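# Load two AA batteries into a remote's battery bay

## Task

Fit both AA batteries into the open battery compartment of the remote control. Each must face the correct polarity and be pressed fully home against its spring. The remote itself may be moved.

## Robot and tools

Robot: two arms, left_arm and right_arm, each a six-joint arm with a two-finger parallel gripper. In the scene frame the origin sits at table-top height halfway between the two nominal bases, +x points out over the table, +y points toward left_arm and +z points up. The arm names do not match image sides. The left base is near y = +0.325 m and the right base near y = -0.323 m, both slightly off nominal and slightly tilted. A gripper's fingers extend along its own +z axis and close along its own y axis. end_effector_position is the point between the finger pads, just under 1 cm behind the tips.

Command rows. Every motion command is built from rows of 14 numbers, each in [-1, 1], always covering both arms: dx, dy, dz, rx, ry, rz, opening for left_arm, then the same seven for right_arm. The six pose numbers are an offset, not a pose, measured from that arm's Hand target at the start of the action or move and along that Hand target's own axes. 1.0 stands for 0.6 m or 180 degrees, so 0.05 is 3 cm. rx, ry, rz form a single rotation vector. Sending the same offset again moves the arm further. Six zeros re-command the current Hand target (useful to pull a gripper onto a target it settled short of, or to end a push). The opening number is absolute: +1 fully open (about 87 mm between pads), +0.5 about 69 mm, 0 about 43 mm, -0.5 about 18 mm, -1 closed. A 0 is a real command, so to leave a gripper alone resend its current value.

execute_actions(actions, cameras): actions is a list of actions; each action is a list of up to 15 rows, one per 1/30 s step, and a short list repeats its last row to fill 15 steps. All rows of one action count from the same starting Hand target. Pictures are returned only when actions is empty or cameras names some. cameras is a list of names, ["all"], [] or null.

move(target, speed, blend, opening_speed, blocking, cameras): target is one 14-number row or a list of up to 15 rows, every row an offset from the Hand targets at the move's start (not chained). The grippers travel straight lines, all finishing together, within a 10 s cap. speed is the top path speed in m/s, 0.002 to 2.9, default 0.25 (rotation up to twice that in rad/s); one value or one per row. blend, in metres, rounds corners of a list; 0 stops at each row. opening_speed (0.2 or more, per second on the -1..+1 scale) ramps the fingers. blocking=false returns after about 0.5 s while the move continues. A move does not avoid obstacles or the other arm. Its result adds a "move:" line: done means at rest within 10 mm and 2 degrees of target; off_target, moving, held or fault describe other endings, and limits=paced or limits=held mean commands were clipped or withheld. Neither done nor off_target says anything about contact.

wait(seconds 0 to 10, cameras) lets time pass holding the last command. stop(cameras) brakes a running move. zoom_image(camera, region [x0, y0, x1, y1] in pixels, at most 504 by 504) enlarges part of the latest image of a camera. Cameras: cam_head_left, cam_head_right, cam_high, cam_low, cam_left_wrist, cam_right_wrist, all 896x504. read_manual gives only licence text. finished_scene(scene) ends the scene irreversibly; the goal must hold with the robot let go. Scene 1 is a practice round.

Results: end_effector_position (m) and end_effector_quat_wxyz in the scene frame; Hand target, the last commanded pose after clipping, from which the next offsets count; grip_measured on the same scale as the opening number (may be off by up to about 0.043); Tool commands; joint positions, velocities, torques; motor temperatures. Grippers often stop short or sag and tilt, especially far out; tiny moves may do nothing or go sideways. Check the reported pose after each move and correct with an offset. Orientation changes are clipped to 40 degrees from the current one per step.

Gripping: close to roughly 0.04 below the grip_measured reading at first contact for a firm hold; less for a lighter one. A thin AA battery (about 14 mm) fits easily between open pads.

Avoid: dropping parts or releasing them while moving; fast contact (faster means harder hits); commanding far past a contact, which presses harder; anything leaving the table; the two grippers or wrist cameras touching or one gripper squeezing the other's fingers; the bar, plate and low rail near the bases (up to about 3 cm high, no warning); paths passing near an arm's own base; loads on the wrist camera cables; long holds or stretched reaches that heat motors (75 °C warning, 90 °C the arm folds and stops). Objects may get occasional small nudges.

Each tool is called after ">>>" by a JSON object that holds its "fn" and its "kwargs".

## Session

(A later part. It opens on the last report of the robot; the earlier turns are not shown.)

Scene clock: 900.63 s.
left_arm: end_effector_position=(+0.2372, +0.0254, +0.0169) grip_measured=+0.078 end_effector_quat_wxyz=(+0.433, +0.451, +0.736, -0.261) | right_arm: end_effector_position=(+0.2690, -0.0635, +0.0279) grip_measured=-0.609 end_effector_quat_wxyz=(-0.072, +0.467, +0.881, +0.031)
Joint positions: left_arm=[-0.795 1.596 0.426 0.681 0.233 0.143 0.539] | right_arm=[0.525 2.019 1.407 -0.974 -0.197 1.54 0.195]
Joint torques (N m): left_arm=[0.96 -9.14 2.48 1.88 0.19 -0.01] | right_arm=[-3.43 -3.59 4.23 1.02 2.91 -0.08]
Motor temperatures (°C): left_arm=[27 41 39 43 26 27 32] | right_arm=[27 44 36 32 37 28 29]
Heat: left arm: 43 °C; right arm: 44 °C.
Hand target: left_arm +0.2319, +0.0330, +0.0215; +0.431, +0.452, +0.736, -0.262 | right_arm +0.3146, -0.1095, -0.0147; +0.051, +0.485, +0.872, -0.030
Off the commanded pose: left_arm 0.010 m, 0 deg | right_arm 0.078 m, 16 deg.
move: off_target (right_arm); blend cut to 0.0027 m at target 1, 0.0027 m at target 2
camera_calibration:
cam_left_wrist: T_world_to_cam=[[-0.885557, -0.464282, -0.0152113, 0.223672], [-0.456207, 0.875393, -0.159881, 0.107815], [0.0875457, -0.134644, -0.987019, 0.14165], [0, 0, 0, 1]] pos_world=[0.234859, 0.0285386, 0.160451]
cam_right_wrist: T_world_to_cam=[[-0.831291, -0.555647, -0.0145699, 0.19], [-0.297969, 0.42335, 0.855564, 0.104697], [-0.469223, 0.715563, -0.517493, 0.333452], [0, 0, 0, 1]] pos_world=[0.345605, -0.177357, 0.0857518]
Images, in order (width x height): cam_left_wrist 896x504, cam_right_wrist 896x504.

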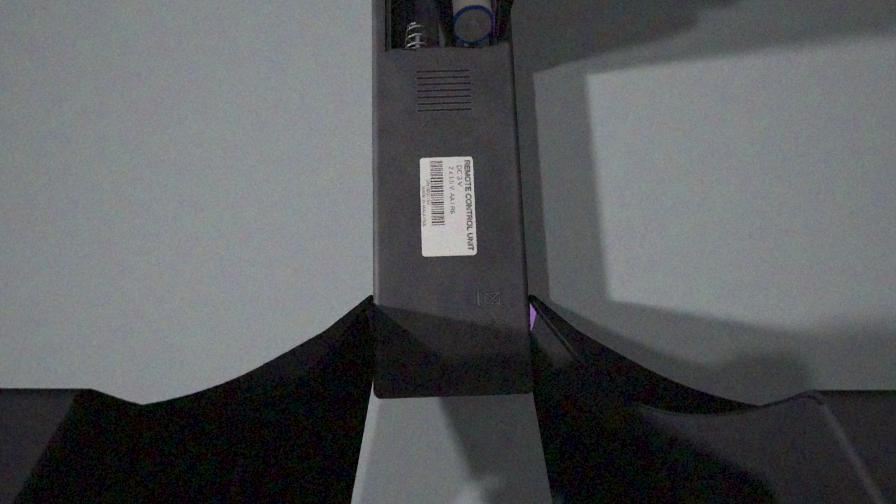

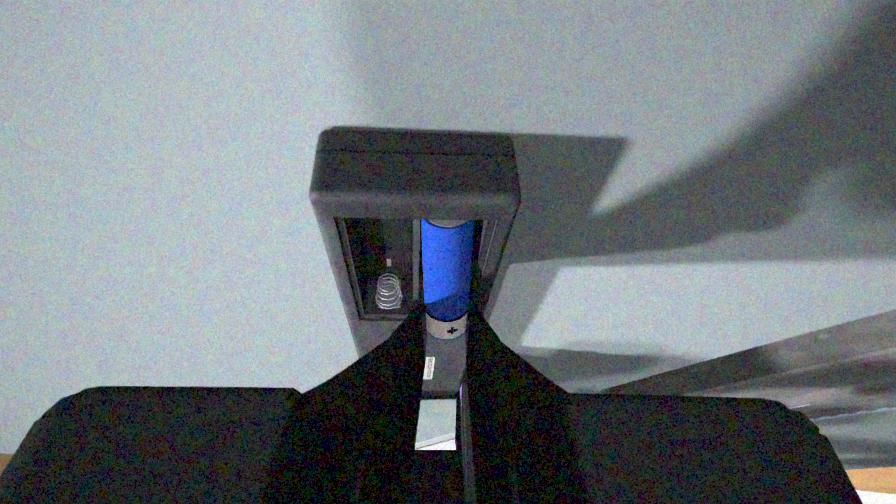

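>>> {"fn": "move", "kwargs": {"target": [0.0042,0,-0.0072,0,0,0,0.03,-0.030,0.003,0.0,0,0,0,-0.68], "speed": 0.08, "cameras": ["cam_right_wrist","cam_left_wrist"]}}

>>> {"fn": "zoom_image", "kwargs": {"camera": "cam_left_wrist", "region": [340, 0, 560, 110]}}

>>> {"fn": "zoom_image", "kwargs": {"camera": "cam_right_wrist", "region": [300, 90, 540, 360]}}

Scene clock: 925.97 s.
left_arm: end_effector_position=(+0.2370, +0.0256, +0.0211) grip_measured=+0.078 end_effector_quat_wxyz=(+0.441, +0.449, +0.731, -0.263) | right_arm: end_effector_position=(+0.2715, -0.0658, +0.0283) grip_measured=-0.605 end_effector_quat_wxyz=(-0.072, +0.458, +0.885, +0.034)
Joint positions: left_arm=[-0.795 1.582 0.414 0.699 0.233 0.143 0.539] | right_arm=[0.514 2.022 1.411 -0.974 -0.201 1.51 0.198]
Joint torques (N m): left_arm=[1.18 -9.16 2.06 1.72 0.24 0.02] | right_arm=[-6.2 -3.79 4.71 0.93 2.96 -0.18]
Heat: left arm: 43 °C; right arm: 42 °C.
Hand target: left_arm +0.2296, +0.0374, +0.0214; +0.431, +0.452, +0.736, -0.262 | right_arm +0.3256, -0.1238, -0.0126; +0.052, +0.486, +0.872, -0.030
Off the commanded pose: left_arm 0.014 m, 1 deg | right_arm 0.089 m, 16 deg.
move: off_target (left_arm, right_arm)
camera_calibration:
cam_left_wrist: T_world_to_cam=[[-0.885302, -0.464582, -0.0201201, 0.223661], [-0.454076, 0.872993, -0.178043, 0.10817], [0.10028, -0.148486, -0.983817, 0.143017], [0, 0, 0, 1]] pos_world=[0.232783, 0.0307127, 0.164462]
cam_right_wrist: T_world_to_cam=[[-0.820954, -0.570595, -0.0213502, 0.187084], [-0.308462, 0.411719, 0.857519, 0.108084], [-0.480505, 0.71057, -0.514009, 0.339179], [0, 0, 0, 1]] pos_world=[0.349905, -0.178762, 0.085651]
Images, in order (width x height): cam_left_wrist 896x504, cam_right_wrist 896x504.

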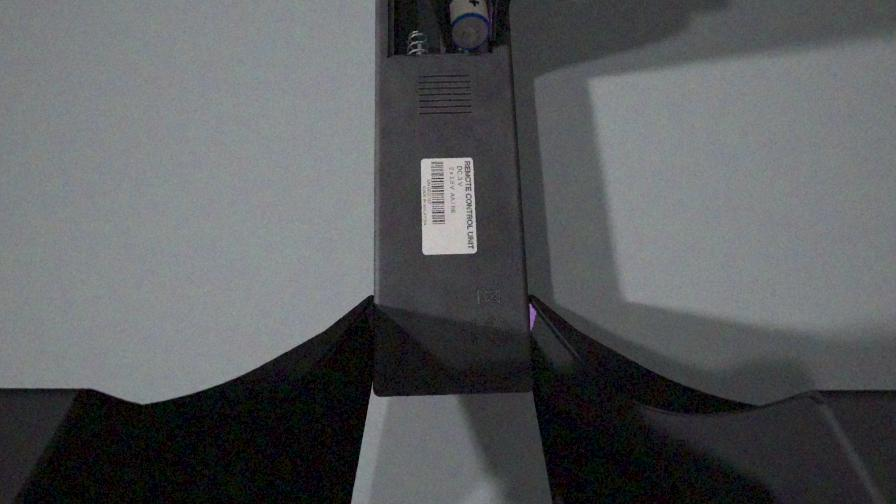

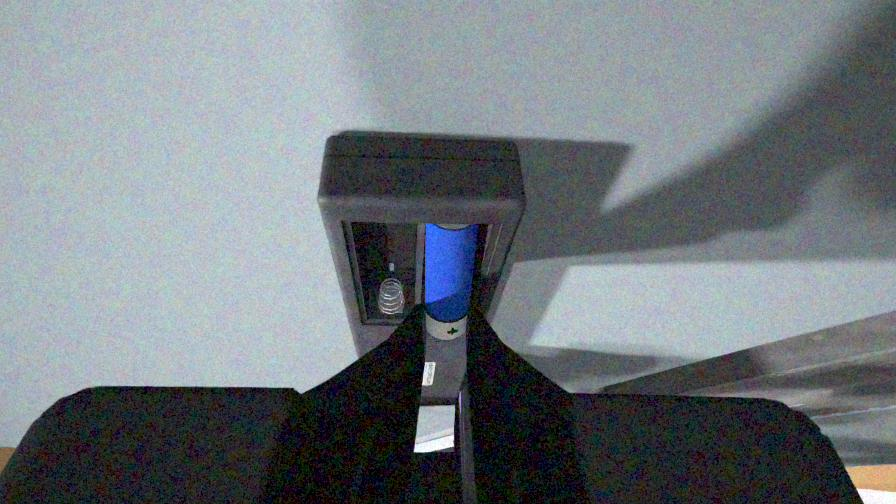

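Scaled by 2.291 from the camera's 896x504 image, which has a finer 1280x720 frame.

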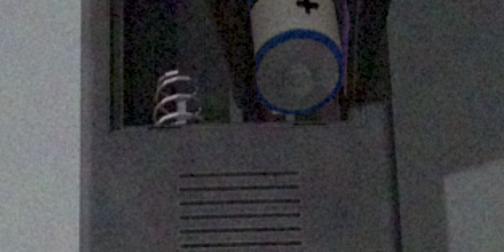

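Scaled by 1.867 from the camera's 896x504 image, which has a finer 1280x720 frame.

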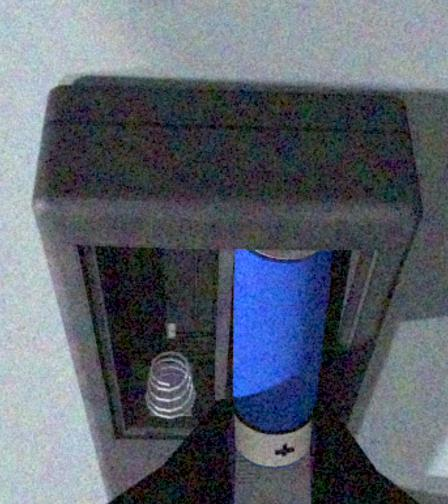

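>>> {"fn": "move", "kwargs": {"target": [-0.0042,0,0.0072,0,0,0,0.03,0.09,0.0,-0.004,0,0,0,-0.68], "speed": 0.06, "cameras": ["cam_right_wrist","cam_left_wrist"]}}

>>> {"fn": "zoom_image", "kwargs": {"camera": "cam_left_wrist", "region": [340, 0, 560, 110]}}

>>> {"fn": "zoom_image", "kwargs": {"camera": "cam_right_wrist", "region": [300, 90, 540, 360]}}

Scene clock: 945.43 s.
left_arm: end_effector_position=(+0.2354, +0.0306, +0.0158) grip_measured=+0.077 end_effector_quat_wxyz=(+0.433, +0.449, +0.737, -0.259) | right_arm: end_effector_position=(+0.2679, -0.0559, +0.0262) grip_measured=-0.605 end_effector_quat_wxyz=(-0.035, +0.467, +0.884, +0.012)
Joint positions: left_arm=[-0.789 1.582 0.406 0.685 0.233 0.143 0.538] | right_arm=[0.582 2.022 1.43 -0.984 -0.114 1.595 0.198]
Joint torques (N m): left_arm=[0.62 -8.24 3.99 1.81 0.21 0.01] | right_arm=[0.03 -2.65 2.89 1.22 2.1 0.3]
Heat: left arm: 44 °C; right arm: 41 °C.
Hand target: left_arm +0.2319, +0.0330, +0.0215; +0.431, +0.452, +0.736, -0.262 | right_arm +0.2972, -0.0780, -0.0166; +0.052, +0.486, +0.872, -0.030
Off the commanded pose: left_arm 0.007 m, 1 deg | right_arm 0.056 m, 11 deg.
move: off_target (right_arm)
camera_calibration:
cam_left_wrist: T_world_to_cam=[[-0.882709, -0.469686, -0.0148344, 0.223971], [-0.461801, 0.872867, -0.15762, 0.10364], [0.0869804, -0.132282, -0.987388, 0.141476], [0, 0, 0, 1]] pos_world=[0.233256, 0.0334472, 0.15935]
cam_right_wrist: T_world_to_cam=[[-0.828724, -0.55942, -0.0162963, 0.192311], [-0.339691, 0.47965, 0.80904, 0.118146], [-0.444777, 0.676007, -0.587528, 0.319721], [0, 0, 0, 1]] pos_world=[0.34171, -0.16522, 0.0953938]
Images, in order (width x height): cam_left_wrist 896x504, cam_right_wrist 896x504.

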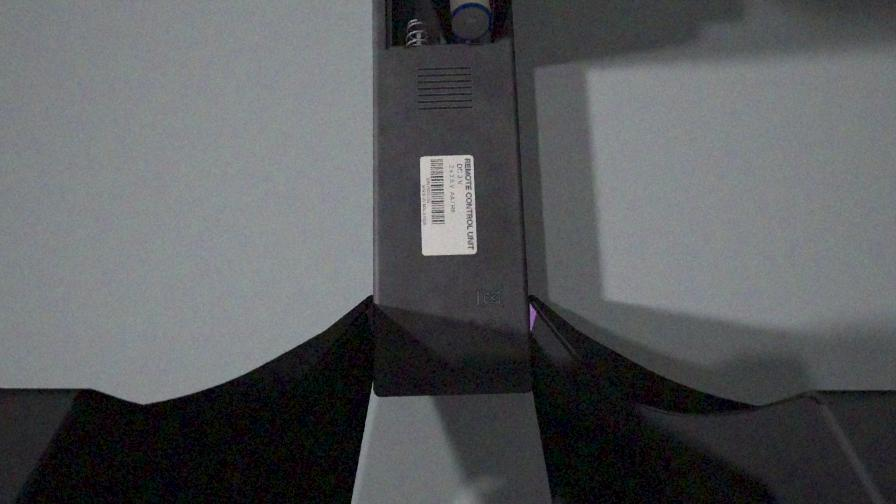

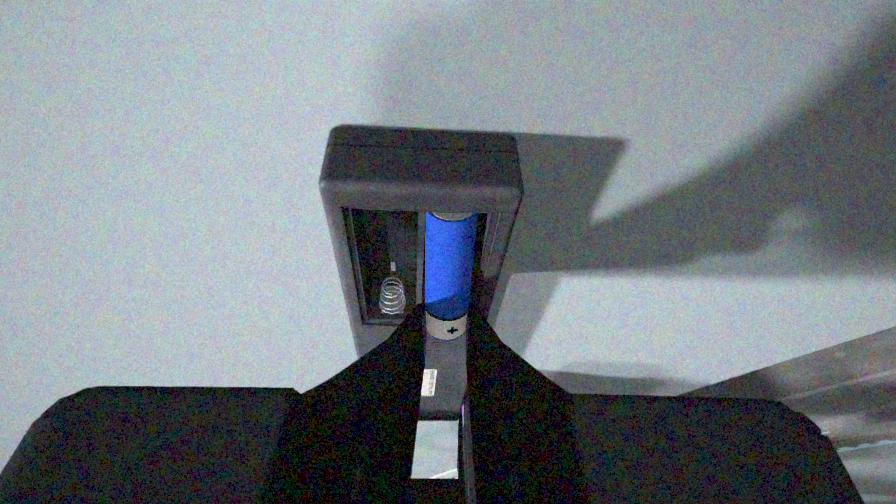

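Scaled by 2.291 from the camera's 896x504 image, which has a finer 1280x720 frame.

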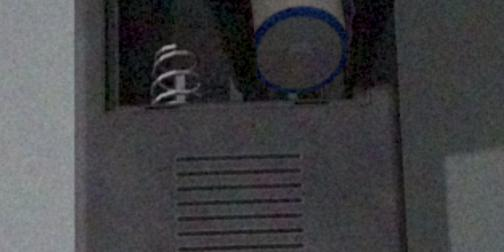

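Scaled by 1.867 from the camera's 896x504 image, which has a finer 1280x720 frame.

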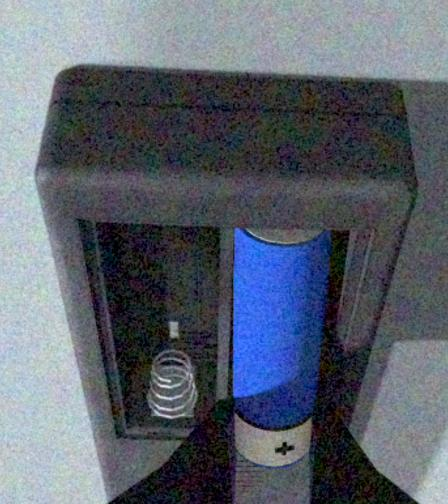

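>>> {"fn": "move", "kwargs": {"target": [-0.002,0,0.0036,0,0,0,0.03,0.05,0.0,-0.002,0,0,0,-0.68], "speed": 0.06, "cameras": ["cam_left_wrist"]}}

>>> {"fn": "zoom_image", "kwargs": {"camera": "cam_left_wrist", "region": [340, 0, 560, 110]}}

Scene clock: 954.20 s.
left_arm: end_effector_position=(+0.2356, +0.0311, +0.0156) grip_measured=+0.077 end_effector_quat_wxyz=(+0.432, +0.447, +0.739, -0.260) | right_arm: end_effector_position=(+0.2668, -0.0523, +0.0261) grip_measured=-0.605 end_effector_quat_wxyz=(+0.010, +0.473, +0.881, -0.009)
Joint positions: left_arm=[-0.787 1.582 0.406 0.684 0.233 0.14 0.538] | right_arm=[0.637 2.018 1.445 -1.001 -0.016 1.665 0.198]
Joint torques (N m): left_arm=[0.4 -7.64 4.66 1.8 0.2 0.03] | right_arm=[1.61 -1.16 2.14 1.4 1.1 0.41]
Heat: left arm: 44 °C; right arm: 40 °C.
Hand target: left_arm +0.2330, +0.0308, +0.0215; +0.431, +0.452, +0.736, -0.262 | right_arm +0.2814, -0.0525, -0.0190; +0.051, +0.486, +0.872, -0.030
Off the commanded pose: left_arm 0.006 m, 1 deg | right_arm 0.047 m, 6 deg.
move: off_target (right_arm)
camera_calibration:
cam_left_wrist: T_world_to_cam=[[-0.881244, -0.47252, -0.0115939, 0.224054], [-0.46513, 0.871301, -0.156487, 0.104142], [0.0840451, -0.132511, -0.987612, 0.142012], [0, 0, 0, 1]] pos_world=[0.23395, 0.033949, 0.159147]
Images, in order (width x height): cam_left_wrist 896x504.

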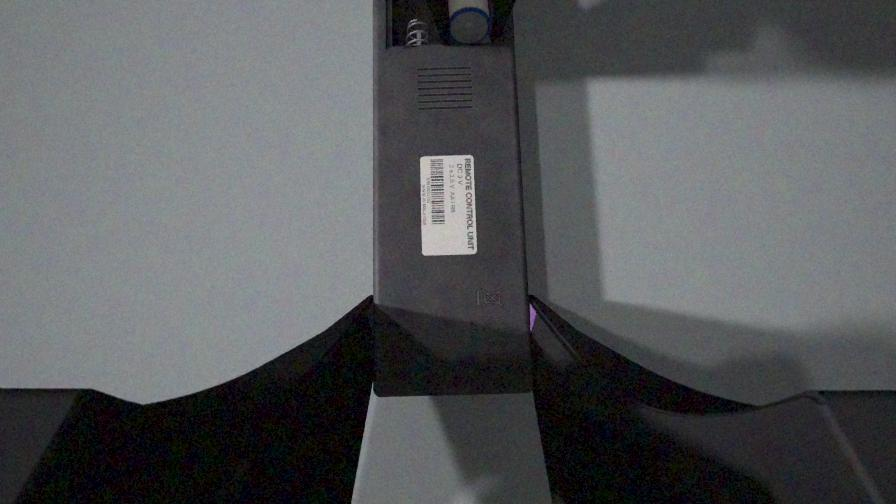

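Scaled by 2.291 from the camera's 896x504 image, which has a finer 1280x720 frame.

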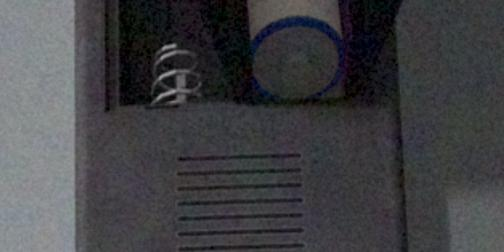

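>>> {"fn": "wait", "kwargs": {"seconds": 0.1, "cameras": ["cam_right_wrist"]}}

>>> {"fn": "zoom_image", "kwargs": {"camera": "cam_right_wrist", "region": [300, 90, 540, 360]}}

Scene clock: 983.67 s.
left_arm: end_effector_position=(+0.2356, +0.0311, +0.0156) grip_measured=+0.077 end_effector_quat_wxyz=(+0.432, +0.447, +0.739, -0.260) | right_arm: end_effector_position=(+0.2668, -0.0523, +0.0261) grip_measured=-0.605 end_effector_quat_wxyz=(+0.010, +0.473, +0.881, -0.009)
Joint positions: left_arm=[-0.787 1.582 0.406 0.684 0.233 0.14 0.538] | right_arm=[0.637 2.018 1.445 -1.001 -0.016 1.665 0.198]
Joint torques (N m): left_arm=[0.42 -7.61 4.63 1.82 0.18 0.02] | right_arm=[1.55 -1.14 2.13 1.41 1.1 0.42]
Motor temperatures (°C): left_arm=[27 42 39 41 26 27 32] | right_arm=[27 38 35 34 37 29 29]
Heat: left arm: 42 °C; right arm: 38 °C.
Hand target: left_arm +0.2330, +0.0308, +0.0215; +0.431, +0.452, +0.736, -0.262 | right_arm +0.2814, -0.0525, -0.0190; +0.051, +0.486, +0.872, -0.030
Tool commands: left_gripper/opening=+0.03 right_gripper/opening=-0.68
Off the commanded pose: left_arm 0.006 m, 1 deg | right_arm 0.047 m, 6 deg.
wait: 0.10 s; at rest from the start
camera_calibration:
cam_right_wrist: T_world_to_cam=[[-0.835404, -0.549208, -0.0216928, 0.195955], [-0.378385, 0.546041, 0.747439, 0.131465], [-0.398654, 0.632622, -0.663976, 0.304133], [0, 0, 0, 1]] pos_world=[0.33469, -0.156566, 0.107926]
Images, in order (width x height): cam_right_wrist 896x504.

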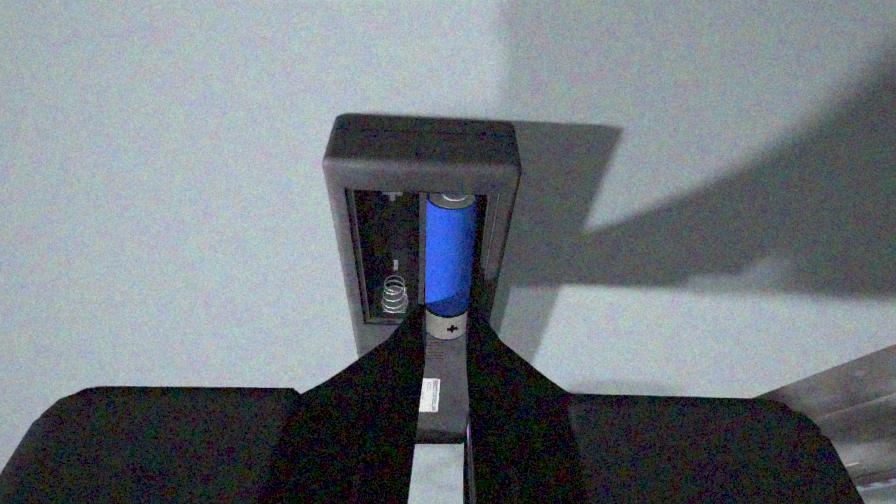

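Scaled by 1.867 from the camera's 896x504 image, which has a finer 1280x720 frame.

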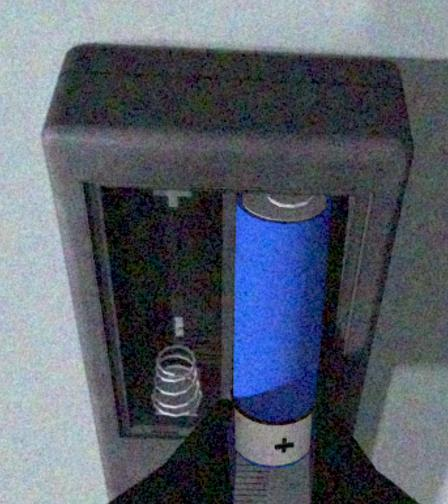

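>>> {"fn": "move", "kwargs": {"target": [[0,0,0,0,0,0,0.03,0,0,0,0,0,0,-0.52],[0,0,0,0,0,0,0.03,0,0.004,-0.06,0,0.03,0,-0.52],[0,0,0,0,0,0,0.03,0.006,0.004,-0.125,0,0.035,0,-0.52]], "speed": 0.08, "opening_speed": 0.3, "blend": [0,0.01,0], "cameras": ["cam_right_wrist","cam_left_wrist"]}}

>>> {"fn": "zoom_image", "kwargs": {"camera": "cam_left_wrist", "region": [340, 0, 560, 110]}}

>>> {"fn": "zoom_image", "kwargs": {"camera": "cam_right_wrist", "region": [300, 90, 540, 360]}}

Scene clock: 997.13 s.
left_arm: end_effector_position=(+0.2356, +0.0310, +0.0156) grip_measured=+0.077 end_effector_quat_wxyz=(+0.432, +0.447, +0.739, -0.260) | right_arm: end_effector_position=(+0.2734, -0.0463, +0.0418) grip_measured=-0.520 end_effector_quat_wxyz=(+0.007, +0.480, +0.877, -0.018)
Joint positions: left_arm=[-0.787 1.582 0.406 0.684 0.233 0.14 0.538] | right_arm=[0.637 2.047 1.554 -1.099 -0.015 1.681 0.24]
Joint torques (N m): left_arm=[0.36 -7.58 4.71 1.82 0.18 0.04] | right_arm=[0.09 -9.16 8.39 0.14 -0.16 0.04]
Heat: left arm: 42 °C; right arm: 38 °C.
Hand target: left_arm +0.2330, +0.0308, +0.0215; +0.431, +0.452, +0.736, -0.262 | right_arm +0.2770, -0.0406, +0.0550; +0.003, +0.486, +0.874, -0.003
Off the commanded pose: left_arm 0.006 m, 1 deg | right_arm 0.015 m, 2 deg.
move: off_target (right_arm)
camera_calibration:
cam_left_wrist: T_world_to_cam=[[-0.881172, -0.472662, -0.0112025, 0.223979], [-0.46532, 0.871193, -0.156524, 0.104196], [0.0837427, -0.132712, -0.987611, 0.142089], [0, 0, 0, 1]] pos_world=[0.233949, 0.0339488, 0.159147]
cam_right_wrist: T_world_to_cam=[[-0.844244, -0.535944, -0.00413556, 0.207368], [-0.359691, 0.560848, 0.745702, 0.114614], [-0.397335, 0.631042, -0.666266, 0.313138], [0, 0, 0, 1]] pos_world=[0.340715, -0.150747, 0.124022]
Images, in order (width x height): cam_left_wrist 896x504, cam_right_wrist 896x504.

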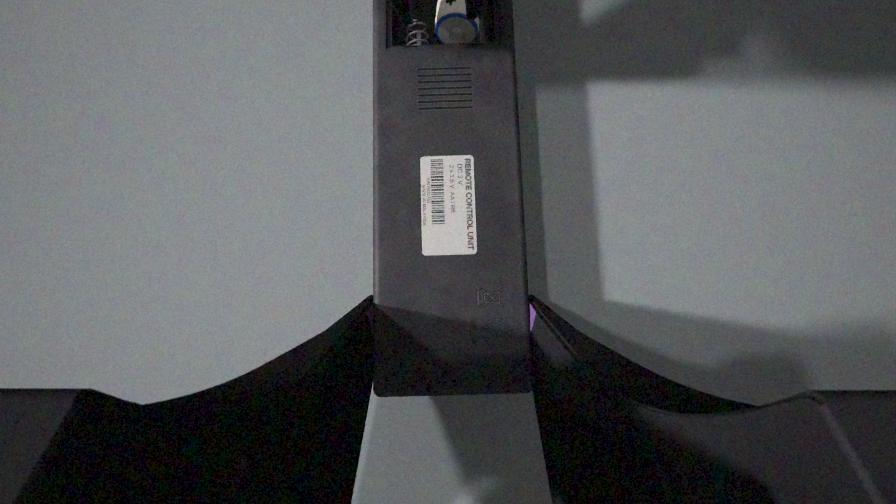

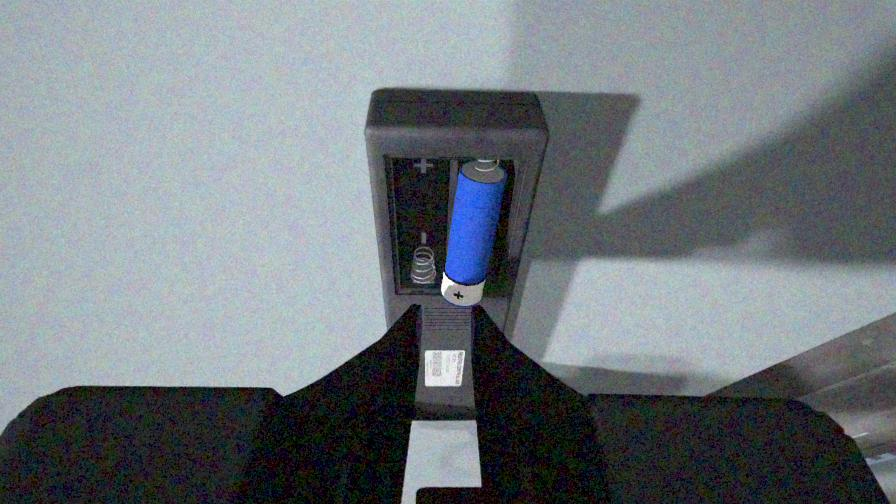

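Scaled by 2.291 from the camera's 896x504 image, which has a finer 1280x720 frame.

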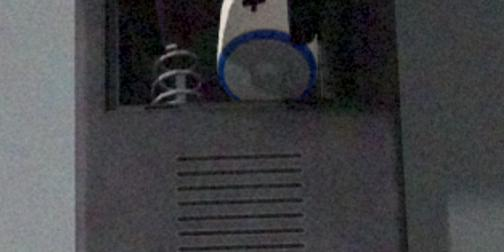

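Scaled by 1.867 from the camera's 896x504 image, which has a finer 1280x720 frame.

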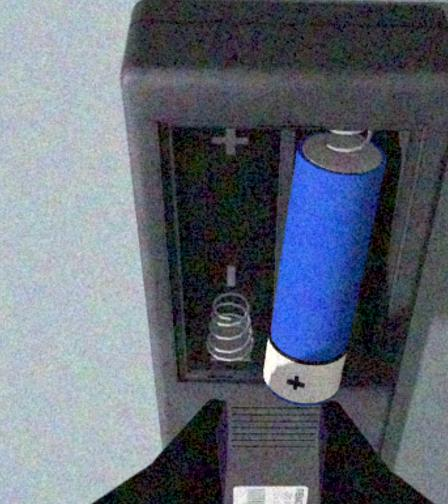

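>>> {"fn": "move", "kwargs": {"target": [[0,0,0,0,0,0,0.03,0,-0.018,0,0,0,0,-0.4],[0,0,0,0,0,0,0.03,0,-0.0217,0.02,0,0,0,-0.4]], "speed": 0.08, "blend": [0.004,0], "cameras": ["cam_right_wrist","cam_left_wrist"]}}

>>> {"fn": "zoom_image", "kwargs": {"camera": "cam_right_wrist", "region": [300, 90, 540, 360]}}

Scene clock: 1033.67 s.
left_arm: end_effector_position=(+0.2342, +0.0300, +0.0155) grip_measured=+0.077 end_effector_quat_wxyz=(+0.431, +0.449, +0.738, -0.261) | right_arm: end_effector_position=(+0.2631, -0.0537, +0.0298) grip_measured=-0.400 end_effector_quat_wxyz=(+0.002, +0.480, +0.877, -0.029)
Joint positions: left_arm=[-0.792 1.582 0.406 0.683 0.233 0.14 0.538] | right_arm=[0.64 2.036 1.488 -1.068 -0.015 1.683 0.3]
Joint torques (N m): left_arm=[0.43 -7.65 4.79 1.79 0.18 0.03] | right_arm=[0.27 -11.04 4.86 0.44 -0.16 0.07]
Motor temperatures (°C): left_arm=[27 42 39 40 26 27 32] | right_arm=[27 43 37 33 34 29 28]
Heat: left arm: 42 °C; right arm: 43 °C.
Hand target: left_arm +0.2330, +0.0308, +0.0215; +0.431, +0.452, +0.736, -0.262 | right_arm +0.2660, -0.0475, +0.0431; +0.003, +0.487, +0.874, -0.003
Off the commanded pose: left_arm 0.006 m, 0 deg | right_arm 0.015 m, 3 deg.
move: off_target (right_arm)
camera_calibration:
cam_left_wrist: T_world_to_cam=[[-0.883349, -0.468586, -0.0110007, 0.222698], [-0.461347, 0.873368, -0.156167, 0.103396], [0.0827853, -0.132875, -0.987669, 0.142203], [0, 0, 0, 1]] pos_world=[0.232649, 0.0329453, 0.159046]
cam_right_wrist: T_world_to_cam=[[-0.844224, -0.535599, 0.0205127, 0.193981], [-0.345065, 0.572388, 0.743843, 0.120852], [-0.410142, 0.620891, -0.66804, 0.308649], [0, 0, 0, 1]] pos_world=[0.332055, -0.156916, 0.112316]
Images, in order (width x height): cam_left_wrist 896x504, cam_right_wrist 896x504.

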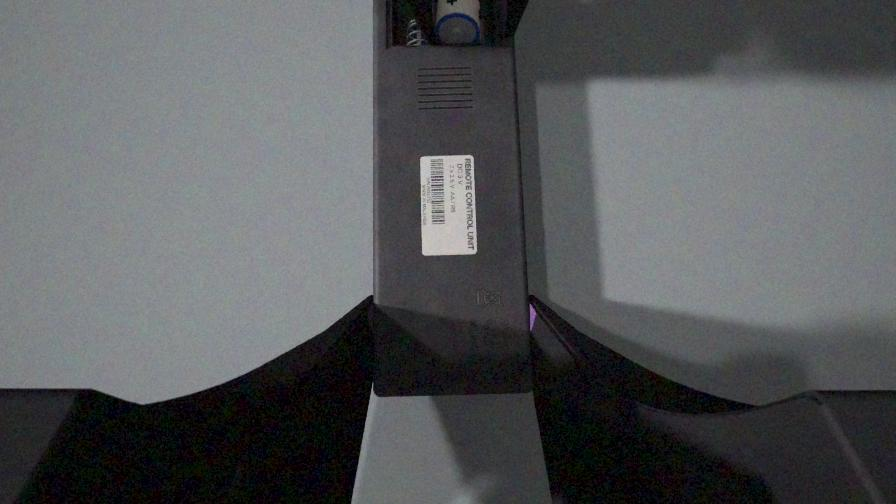

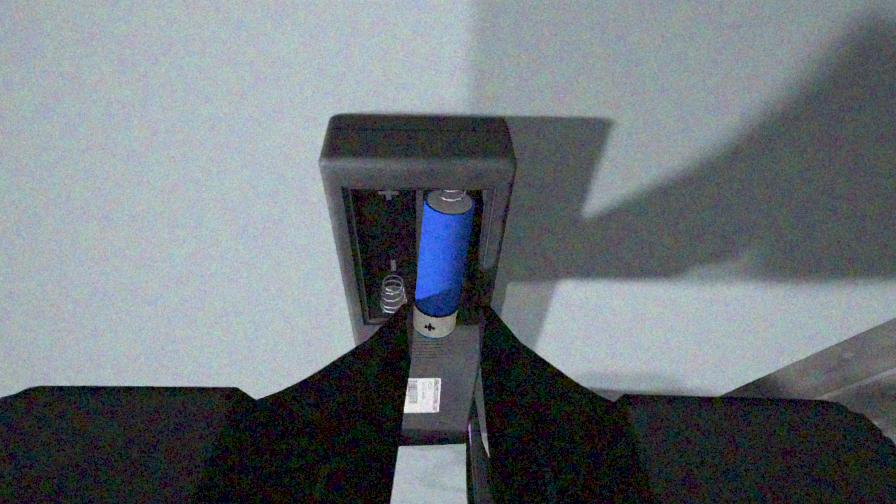

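Scaled by 1.867 from the camera's 896x504 image, which has a finer 1280x720 frame.

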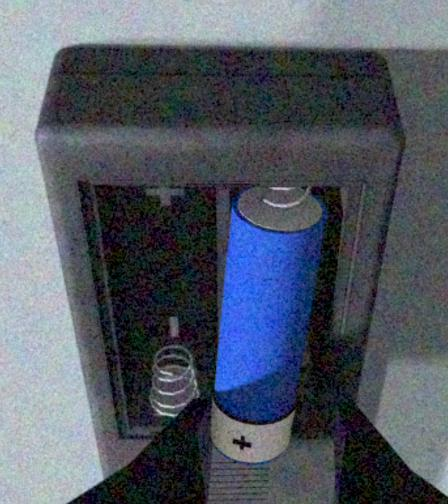

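>>> {"fn": "zoom_image", "kwargs": {"camera": "cam_left_wrist", "region": [360, 0, 540, 90]}}

>>> {"fn": "zoom_image", "kwargs": {"camera": "cam_right_wrist", "region": [360, 230, 520, 350]}}

Scaled by 2.800 from the camera's 896x504 image, which has a finer 1280x720 frame.

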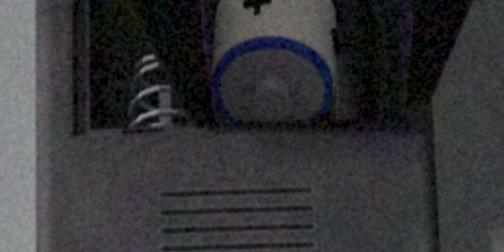

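Scaled by 3.150 from the camera's 896x504 image, which has a finer 1280x720 frame.

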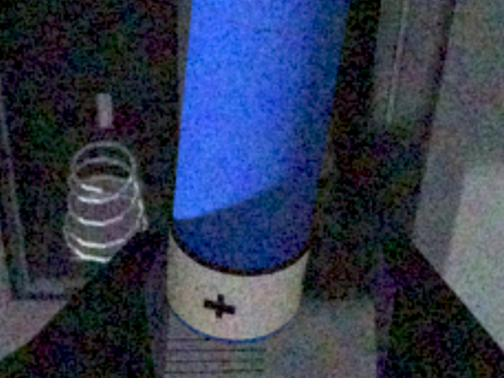

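>>> {"fn": "move", "kwargs": {"target": [[0,0,0,0,0,0,0.03,0,0,0,0,0,0,-0.68],[0,0,0,0,0,0,0.03,-0.012,-0.006,0.08,0,0,0,-0.68]], "speed": 0.08, "opening_speed": 0.3, "cameras": ["cam_right_wrist","cam_left_wrist"]}}

>>> {"fn": "zoom_image", "kwargs": {"camera": "cam_right_wrist", "region": [300, 90, 540, 360]}}

>>> {"fn": "zoom_image", "kwargs": {"camera": "cam_left_wrist", "region": [360, 0, 540, 90]}}

Scene clock: 1071.10 s.
left_arm: end_effector_position=(+0.2342, +0.0300, +0.0155) grip_measured=+0.077 end_effector_quat_wxyz=(+0.431, +0.449, +0.738, -0.261) | right_arm: end_effector_position=(+0.2649, -0.0532, +0.0264) grip_measured=-0.599 end_effector_quat_wxyz=(-0.003, +0.490, +0.872, +0.010)
Joint positions: left_arm=[-0.792 1.582 0.406 0.683 0.233 0.14 0.538] | right_arm=[0.62 1.984 1.388 -0.952 -0.055 1.687 0.201]
Joint torques (N m): left_arm=[0.46 -7.56 4.71 1.82 0.2 0.02] | right_arm=[0.05 -3.34 1.31 1.15 0.28 -0.11]
Motor temperatures (°C): left_arm=[27 42 39 40 26 27 32] | right_arm=[26 48 37 32 33 29 28]
Heat: left arm: 42 °C; right arm: 48 °C.
Hand target: left_arm +0.2330, +0.0308, +0.0215; +0.431, +0.452, +0.736, -0.262 | right_arm +0.2669, -0.0560, -0.0049; +0.003, +0.486, +0.874, -0.003
Off the commanded pose: left_arm 0.006 m, 0 deg | right_arm 0.031 m, 2 deg.
move: off_target (right_arm)
camera_calibration:
cam_left_wrist: T_world_to_cam=[[-0.883349, -0.468586, -0.0110007, 0.222698], [-0.461347, 0.873368, -0.156167, 0.103396], [0.0827853, -0.132875, -0.987669, 0.142203], [0, 0, 0, 1]] pos_world=[0.232649, 0.0329453, 0.159046]
cam_right_wrist: T_world_to_cam=[[-0.855254, -0.516374, -0.0435666, 0.201426], [-0.355649, 0.52374, 0.774086, 0.123095], [-0.376901, 0.677535, -0.631579, 0.29993], [0, 0, 0, 1]] pos_world=[0.329093, -0.163672, 0.102919]
Images, in order (width x height): cam_left_wrist 896x504, cam_right_wrist 896x504.

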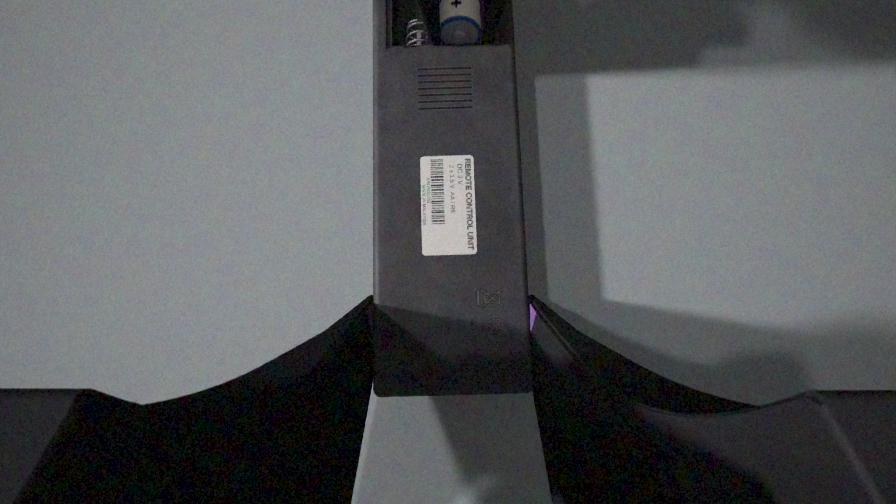

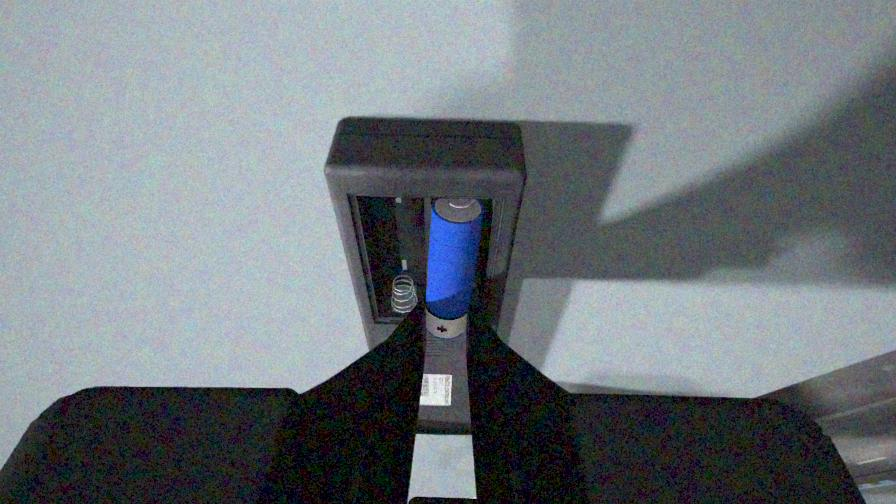

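Scaled by 1.867 from the camera's 896x504 image, which has a finer 1280x720 frame.

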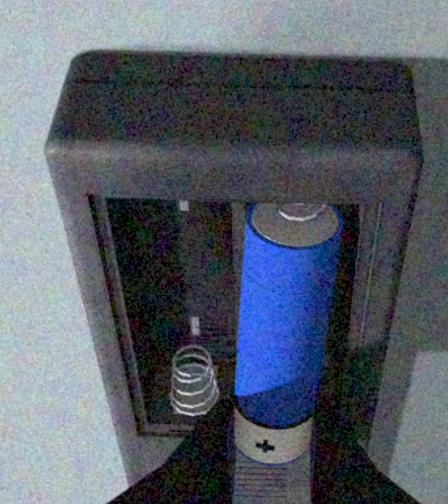

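Scaled by 2.800 from the camera's 896x504 image, which has a finer 1280x720 frame.

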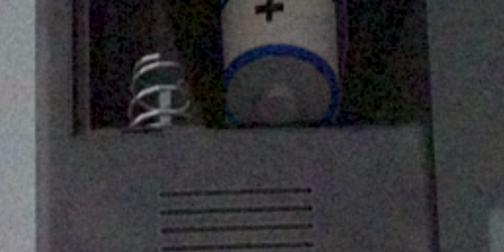

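>>> {"fn": "move", "kwargs": {"target": [[0,0,0,0,0,0,0.03,0,-0.004,-0.035,0,0,0,-0.68],[0,0,0,0,0,0,0.03,0,-0.018,-0.03,0,0,0,-0.68],[0,0,0,0,0,0,0.03,0,-0.018,0.01,0,0,0,-0.68]], "speed": 0.08, "blend": [0.003,0.003,0], "cameras": ["cam_right_wrist","cam_left_wrist"]}}

>>> {"fn": "zoom_image", "kwargs": {"camera": "cam_right_wrist", "region": [300, 90, 540, 360]}}

>>> {"fn": "zoom_image", "kwargs": {"camera": "cam_left_wrist", "region": [360, 0, 540, 90]}}

Scene clock: 1081.50 s.
left_arm: end_effector_position=(+0.2342, +0.0300, +0.0155) grip_measured=+0.077 end_effector_quat_wxyz=(+0.431, +0.449, +0.738, -0.261) | right_arm: end_effector_position=(+0.2639, -0.0538, +0.0259) grip_measured=-0.599 end_effector_quat_wxyz=(+0.005, +0.489, +0.872, +0.030)
Joint positions: left_arm=[-0.792 1.582 0.406 0.683 0.233 0.14 0.538] | right_arm=[0.62 1.946 1.329 -0.89 -0.056 1.687 0.2]
Joint torques (N m): left_arm=[0.44 -7.56 4.71 1.81 0.18 0.02] | right_arm=[0.4 -2.36 0.65 0.98 0.3 -0.08]
Heat: left arm: 42 °C; right arm: 46 °C.
Hand target: left_arm +0.2330, +0.0308, +0.0215; +0.431, +0.452, +0.736, -0.262 | right_arm +0.2577, -0.0617, -0.0108; +0.003, +0.486, +0.874, -0.003
Off the commanded pose: left_arm 0.006 m, 0 deg | right_arm 0.038 m, 4 deg.
move: off_target (right_arm)
camera_calibration:
cam_left_wrist: T_world_to_cam=[[-0.883349, -0.468586, -0.0110007, 0.222698], [-0.461347, 0.873368, -0.156167, 0.103396], [0.0827853, -0.132875, -0.987669, 0.142203], [0, 0, 0, 1]] pos_world=[0.232649, 0.0329453, 0.159046]
cam_right_wrist: T_world_to_cam=[[-0.8523, -0.516245, -0.0841181, 0.200517], [-0.381269, 0.503084, 0.775591, 0.129152], [-0.358077, 0.693107, -0.625606, 0.295431], [0, 0, 0, 1]] pos_world=[0.325929, -0.166224, 0.101522]
Images, in order (width x height): cam_left_wrist 896x504, cam_right_wrist 896x504.

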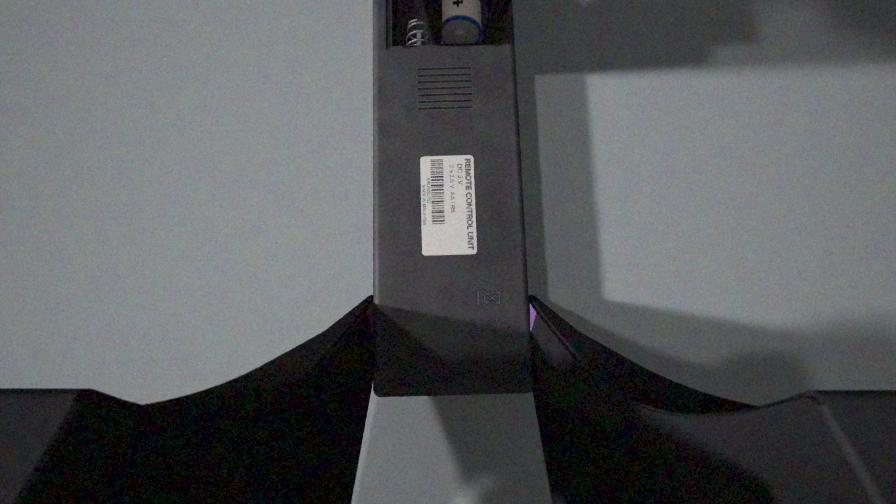

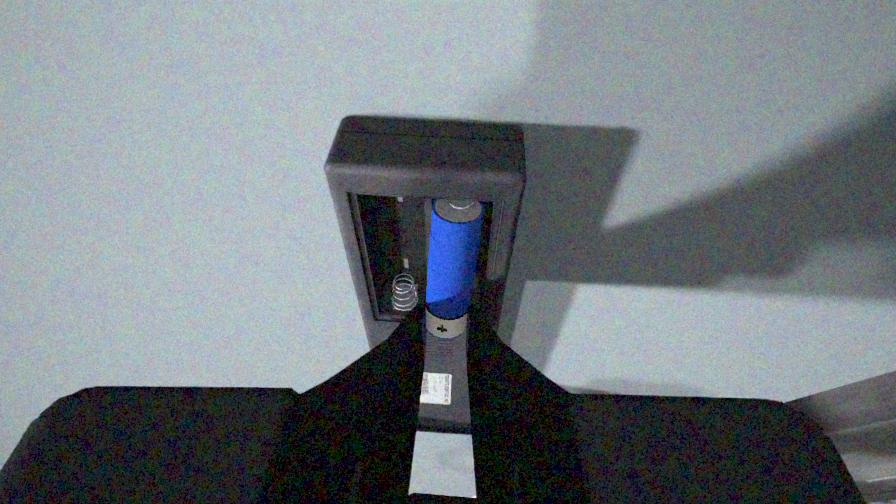

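Scaled by 1.867 from the camera's 896x504 image, which has a finer 1280x720 frame.

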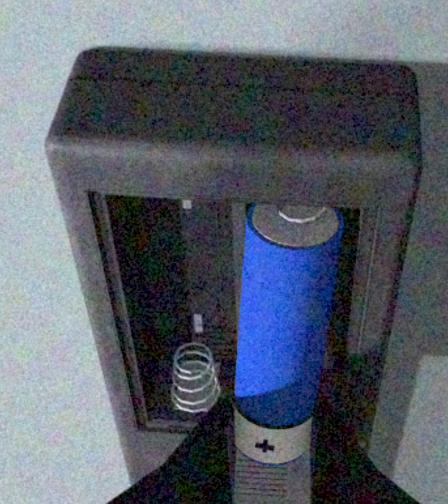

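Scaled by 2.800 from the camera's 896x504 image, which has a finer 1280x720 frame.

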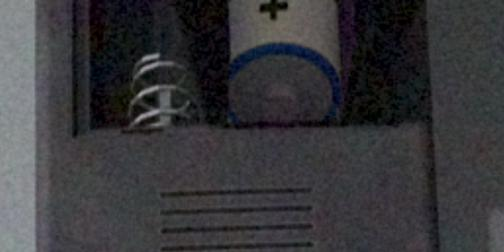

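>>> {"fn": "move", "kwargs": {"target": [[0,0,0,0,0,0,0.03,0,-0.006,-0.04,0,0,0,-0.68],[0,0,0,0,0,0,0.03,0,-0.022,-0.035,0,0,0,-0.68],[0,0,0,0,0,0,0.03,0,-0.022,0.02,0,0,0,-0.68]], "speed": 0.08, "blend": [0.003,0.003,0], "cameras": ["cam_right_wrist","cam_left_wrist"]}}

>>> {"fn": "zoom_image", "kwargs": {"camera": "cam_right_wrist", "region": [300, 90, 540, 360]}}

>>> {"fn": "zoom_image", "kwargs": {"camera": "cam_left_wrist", "region": [360, 0, 540, 90]}}

Scene clock: 1092.70 s.
left_arm: end_effector_position=(+0.2342, +0.0300, +0.0155) grip_measured=+0.077 end_effector_quat_wxyz=(+0.431, +0.449, +0.738, -0.261) | right_arm: end_effector_position=(+0.2634, -0.0542, +0.0263) grip_measured=-0.600 end_effector_quat_wxyz=(+0.015, +0.489, +0.871, +0.054)
Joint positions: left_arm=[-0.792 1.582 0.406 0.683 0.233 0.14 0.538] | right_arm=[0.62 1.898 1.258 -0.813 -0.056 1.69 0.2]
Joint torques (N m): left_arm=[0.43 -7.6 4.67 1.83 0.19 0.04] | right_arm=[0.85 -0.75 -0.17 0.92 0.31 -0.07]
Heat: left arm: 42 °C; right arm: 44 °C.
Hand target: left_arm +0.2330, +0.0308, +0.0215; +0.431, +0.452, +0.736, -0.262 | right_arm +0.2466, -0.0687, -0.0228; +0.004, +0.487, +0.874, -0.003
Off the commanded pose: left_arm 0.006 m, 0 deg | right_arm 0.054 m, 7 deg.
move: off_target (right_arm)
camera_calibration:
cam_left_wrist: T_world_to_cam=[[-0.883349, -0.468586, -0.0110007, 0.222698], [-0.461347, 0.873368, -0.156167, 0.103396], [0.0827853, -0.132875, -0.987669, 0.142203], [0, 0, 0, 1]] pos_world=[0.232649, 0.0329453, 0.159046]
cam_right_wrist: T_world_to_cam=[[-0.848487, -0.511196, -0.136925, 0.200551], [-0.412933, 0.477685, 0.775438, 0.1357], [-0.330994, 0.71449, -0.616399, 0.289565], [0, 0, 0, 1]] pos_world=[0.322044, -0.169192, 0.100721]
Images, in order (width x height): cam_left_wrist 896x504, cam_right_wrist 896x504.

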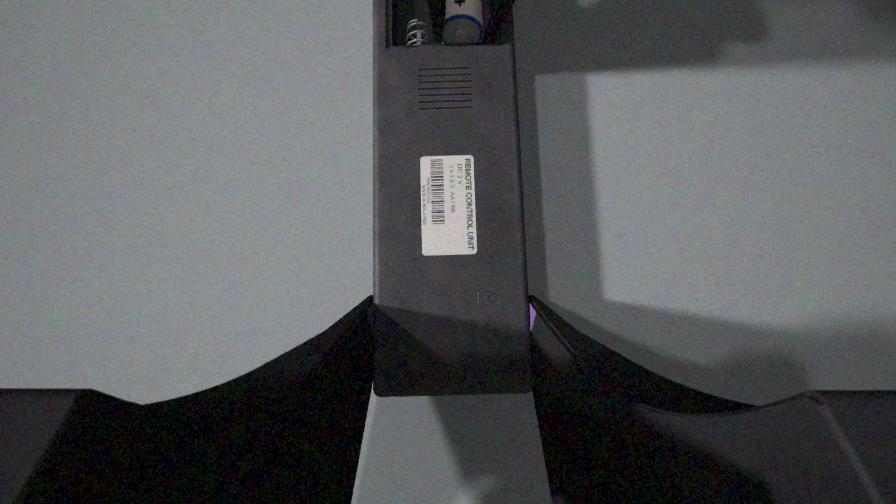

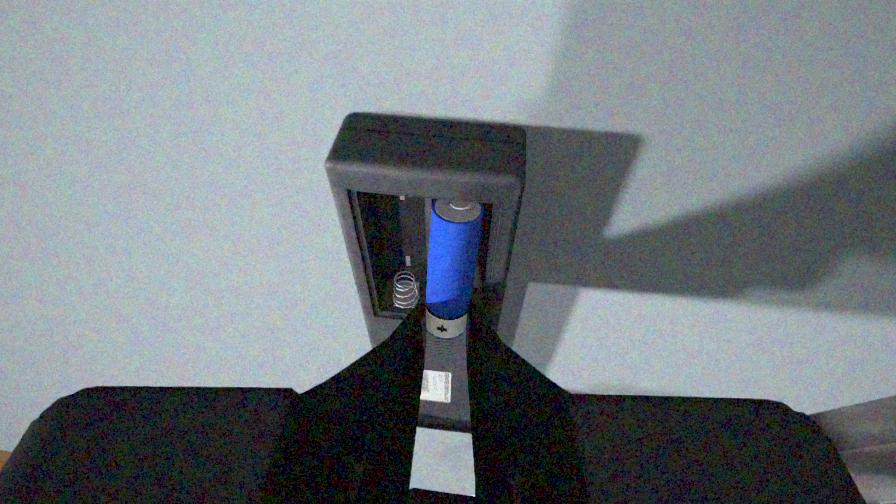

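Scaled by 1.867 from the camera's 896x504 image, which has a finer 1280x720 frame.

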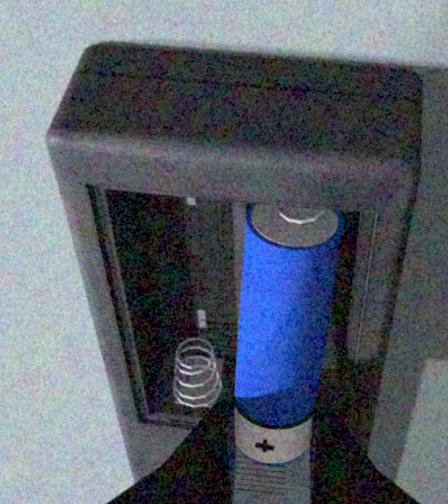

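Scaled by 2.800 from the camera's 896x504 image, which has a finer 1280x720 frame.

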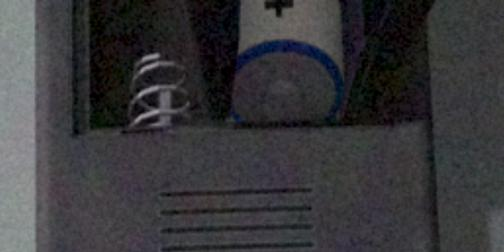

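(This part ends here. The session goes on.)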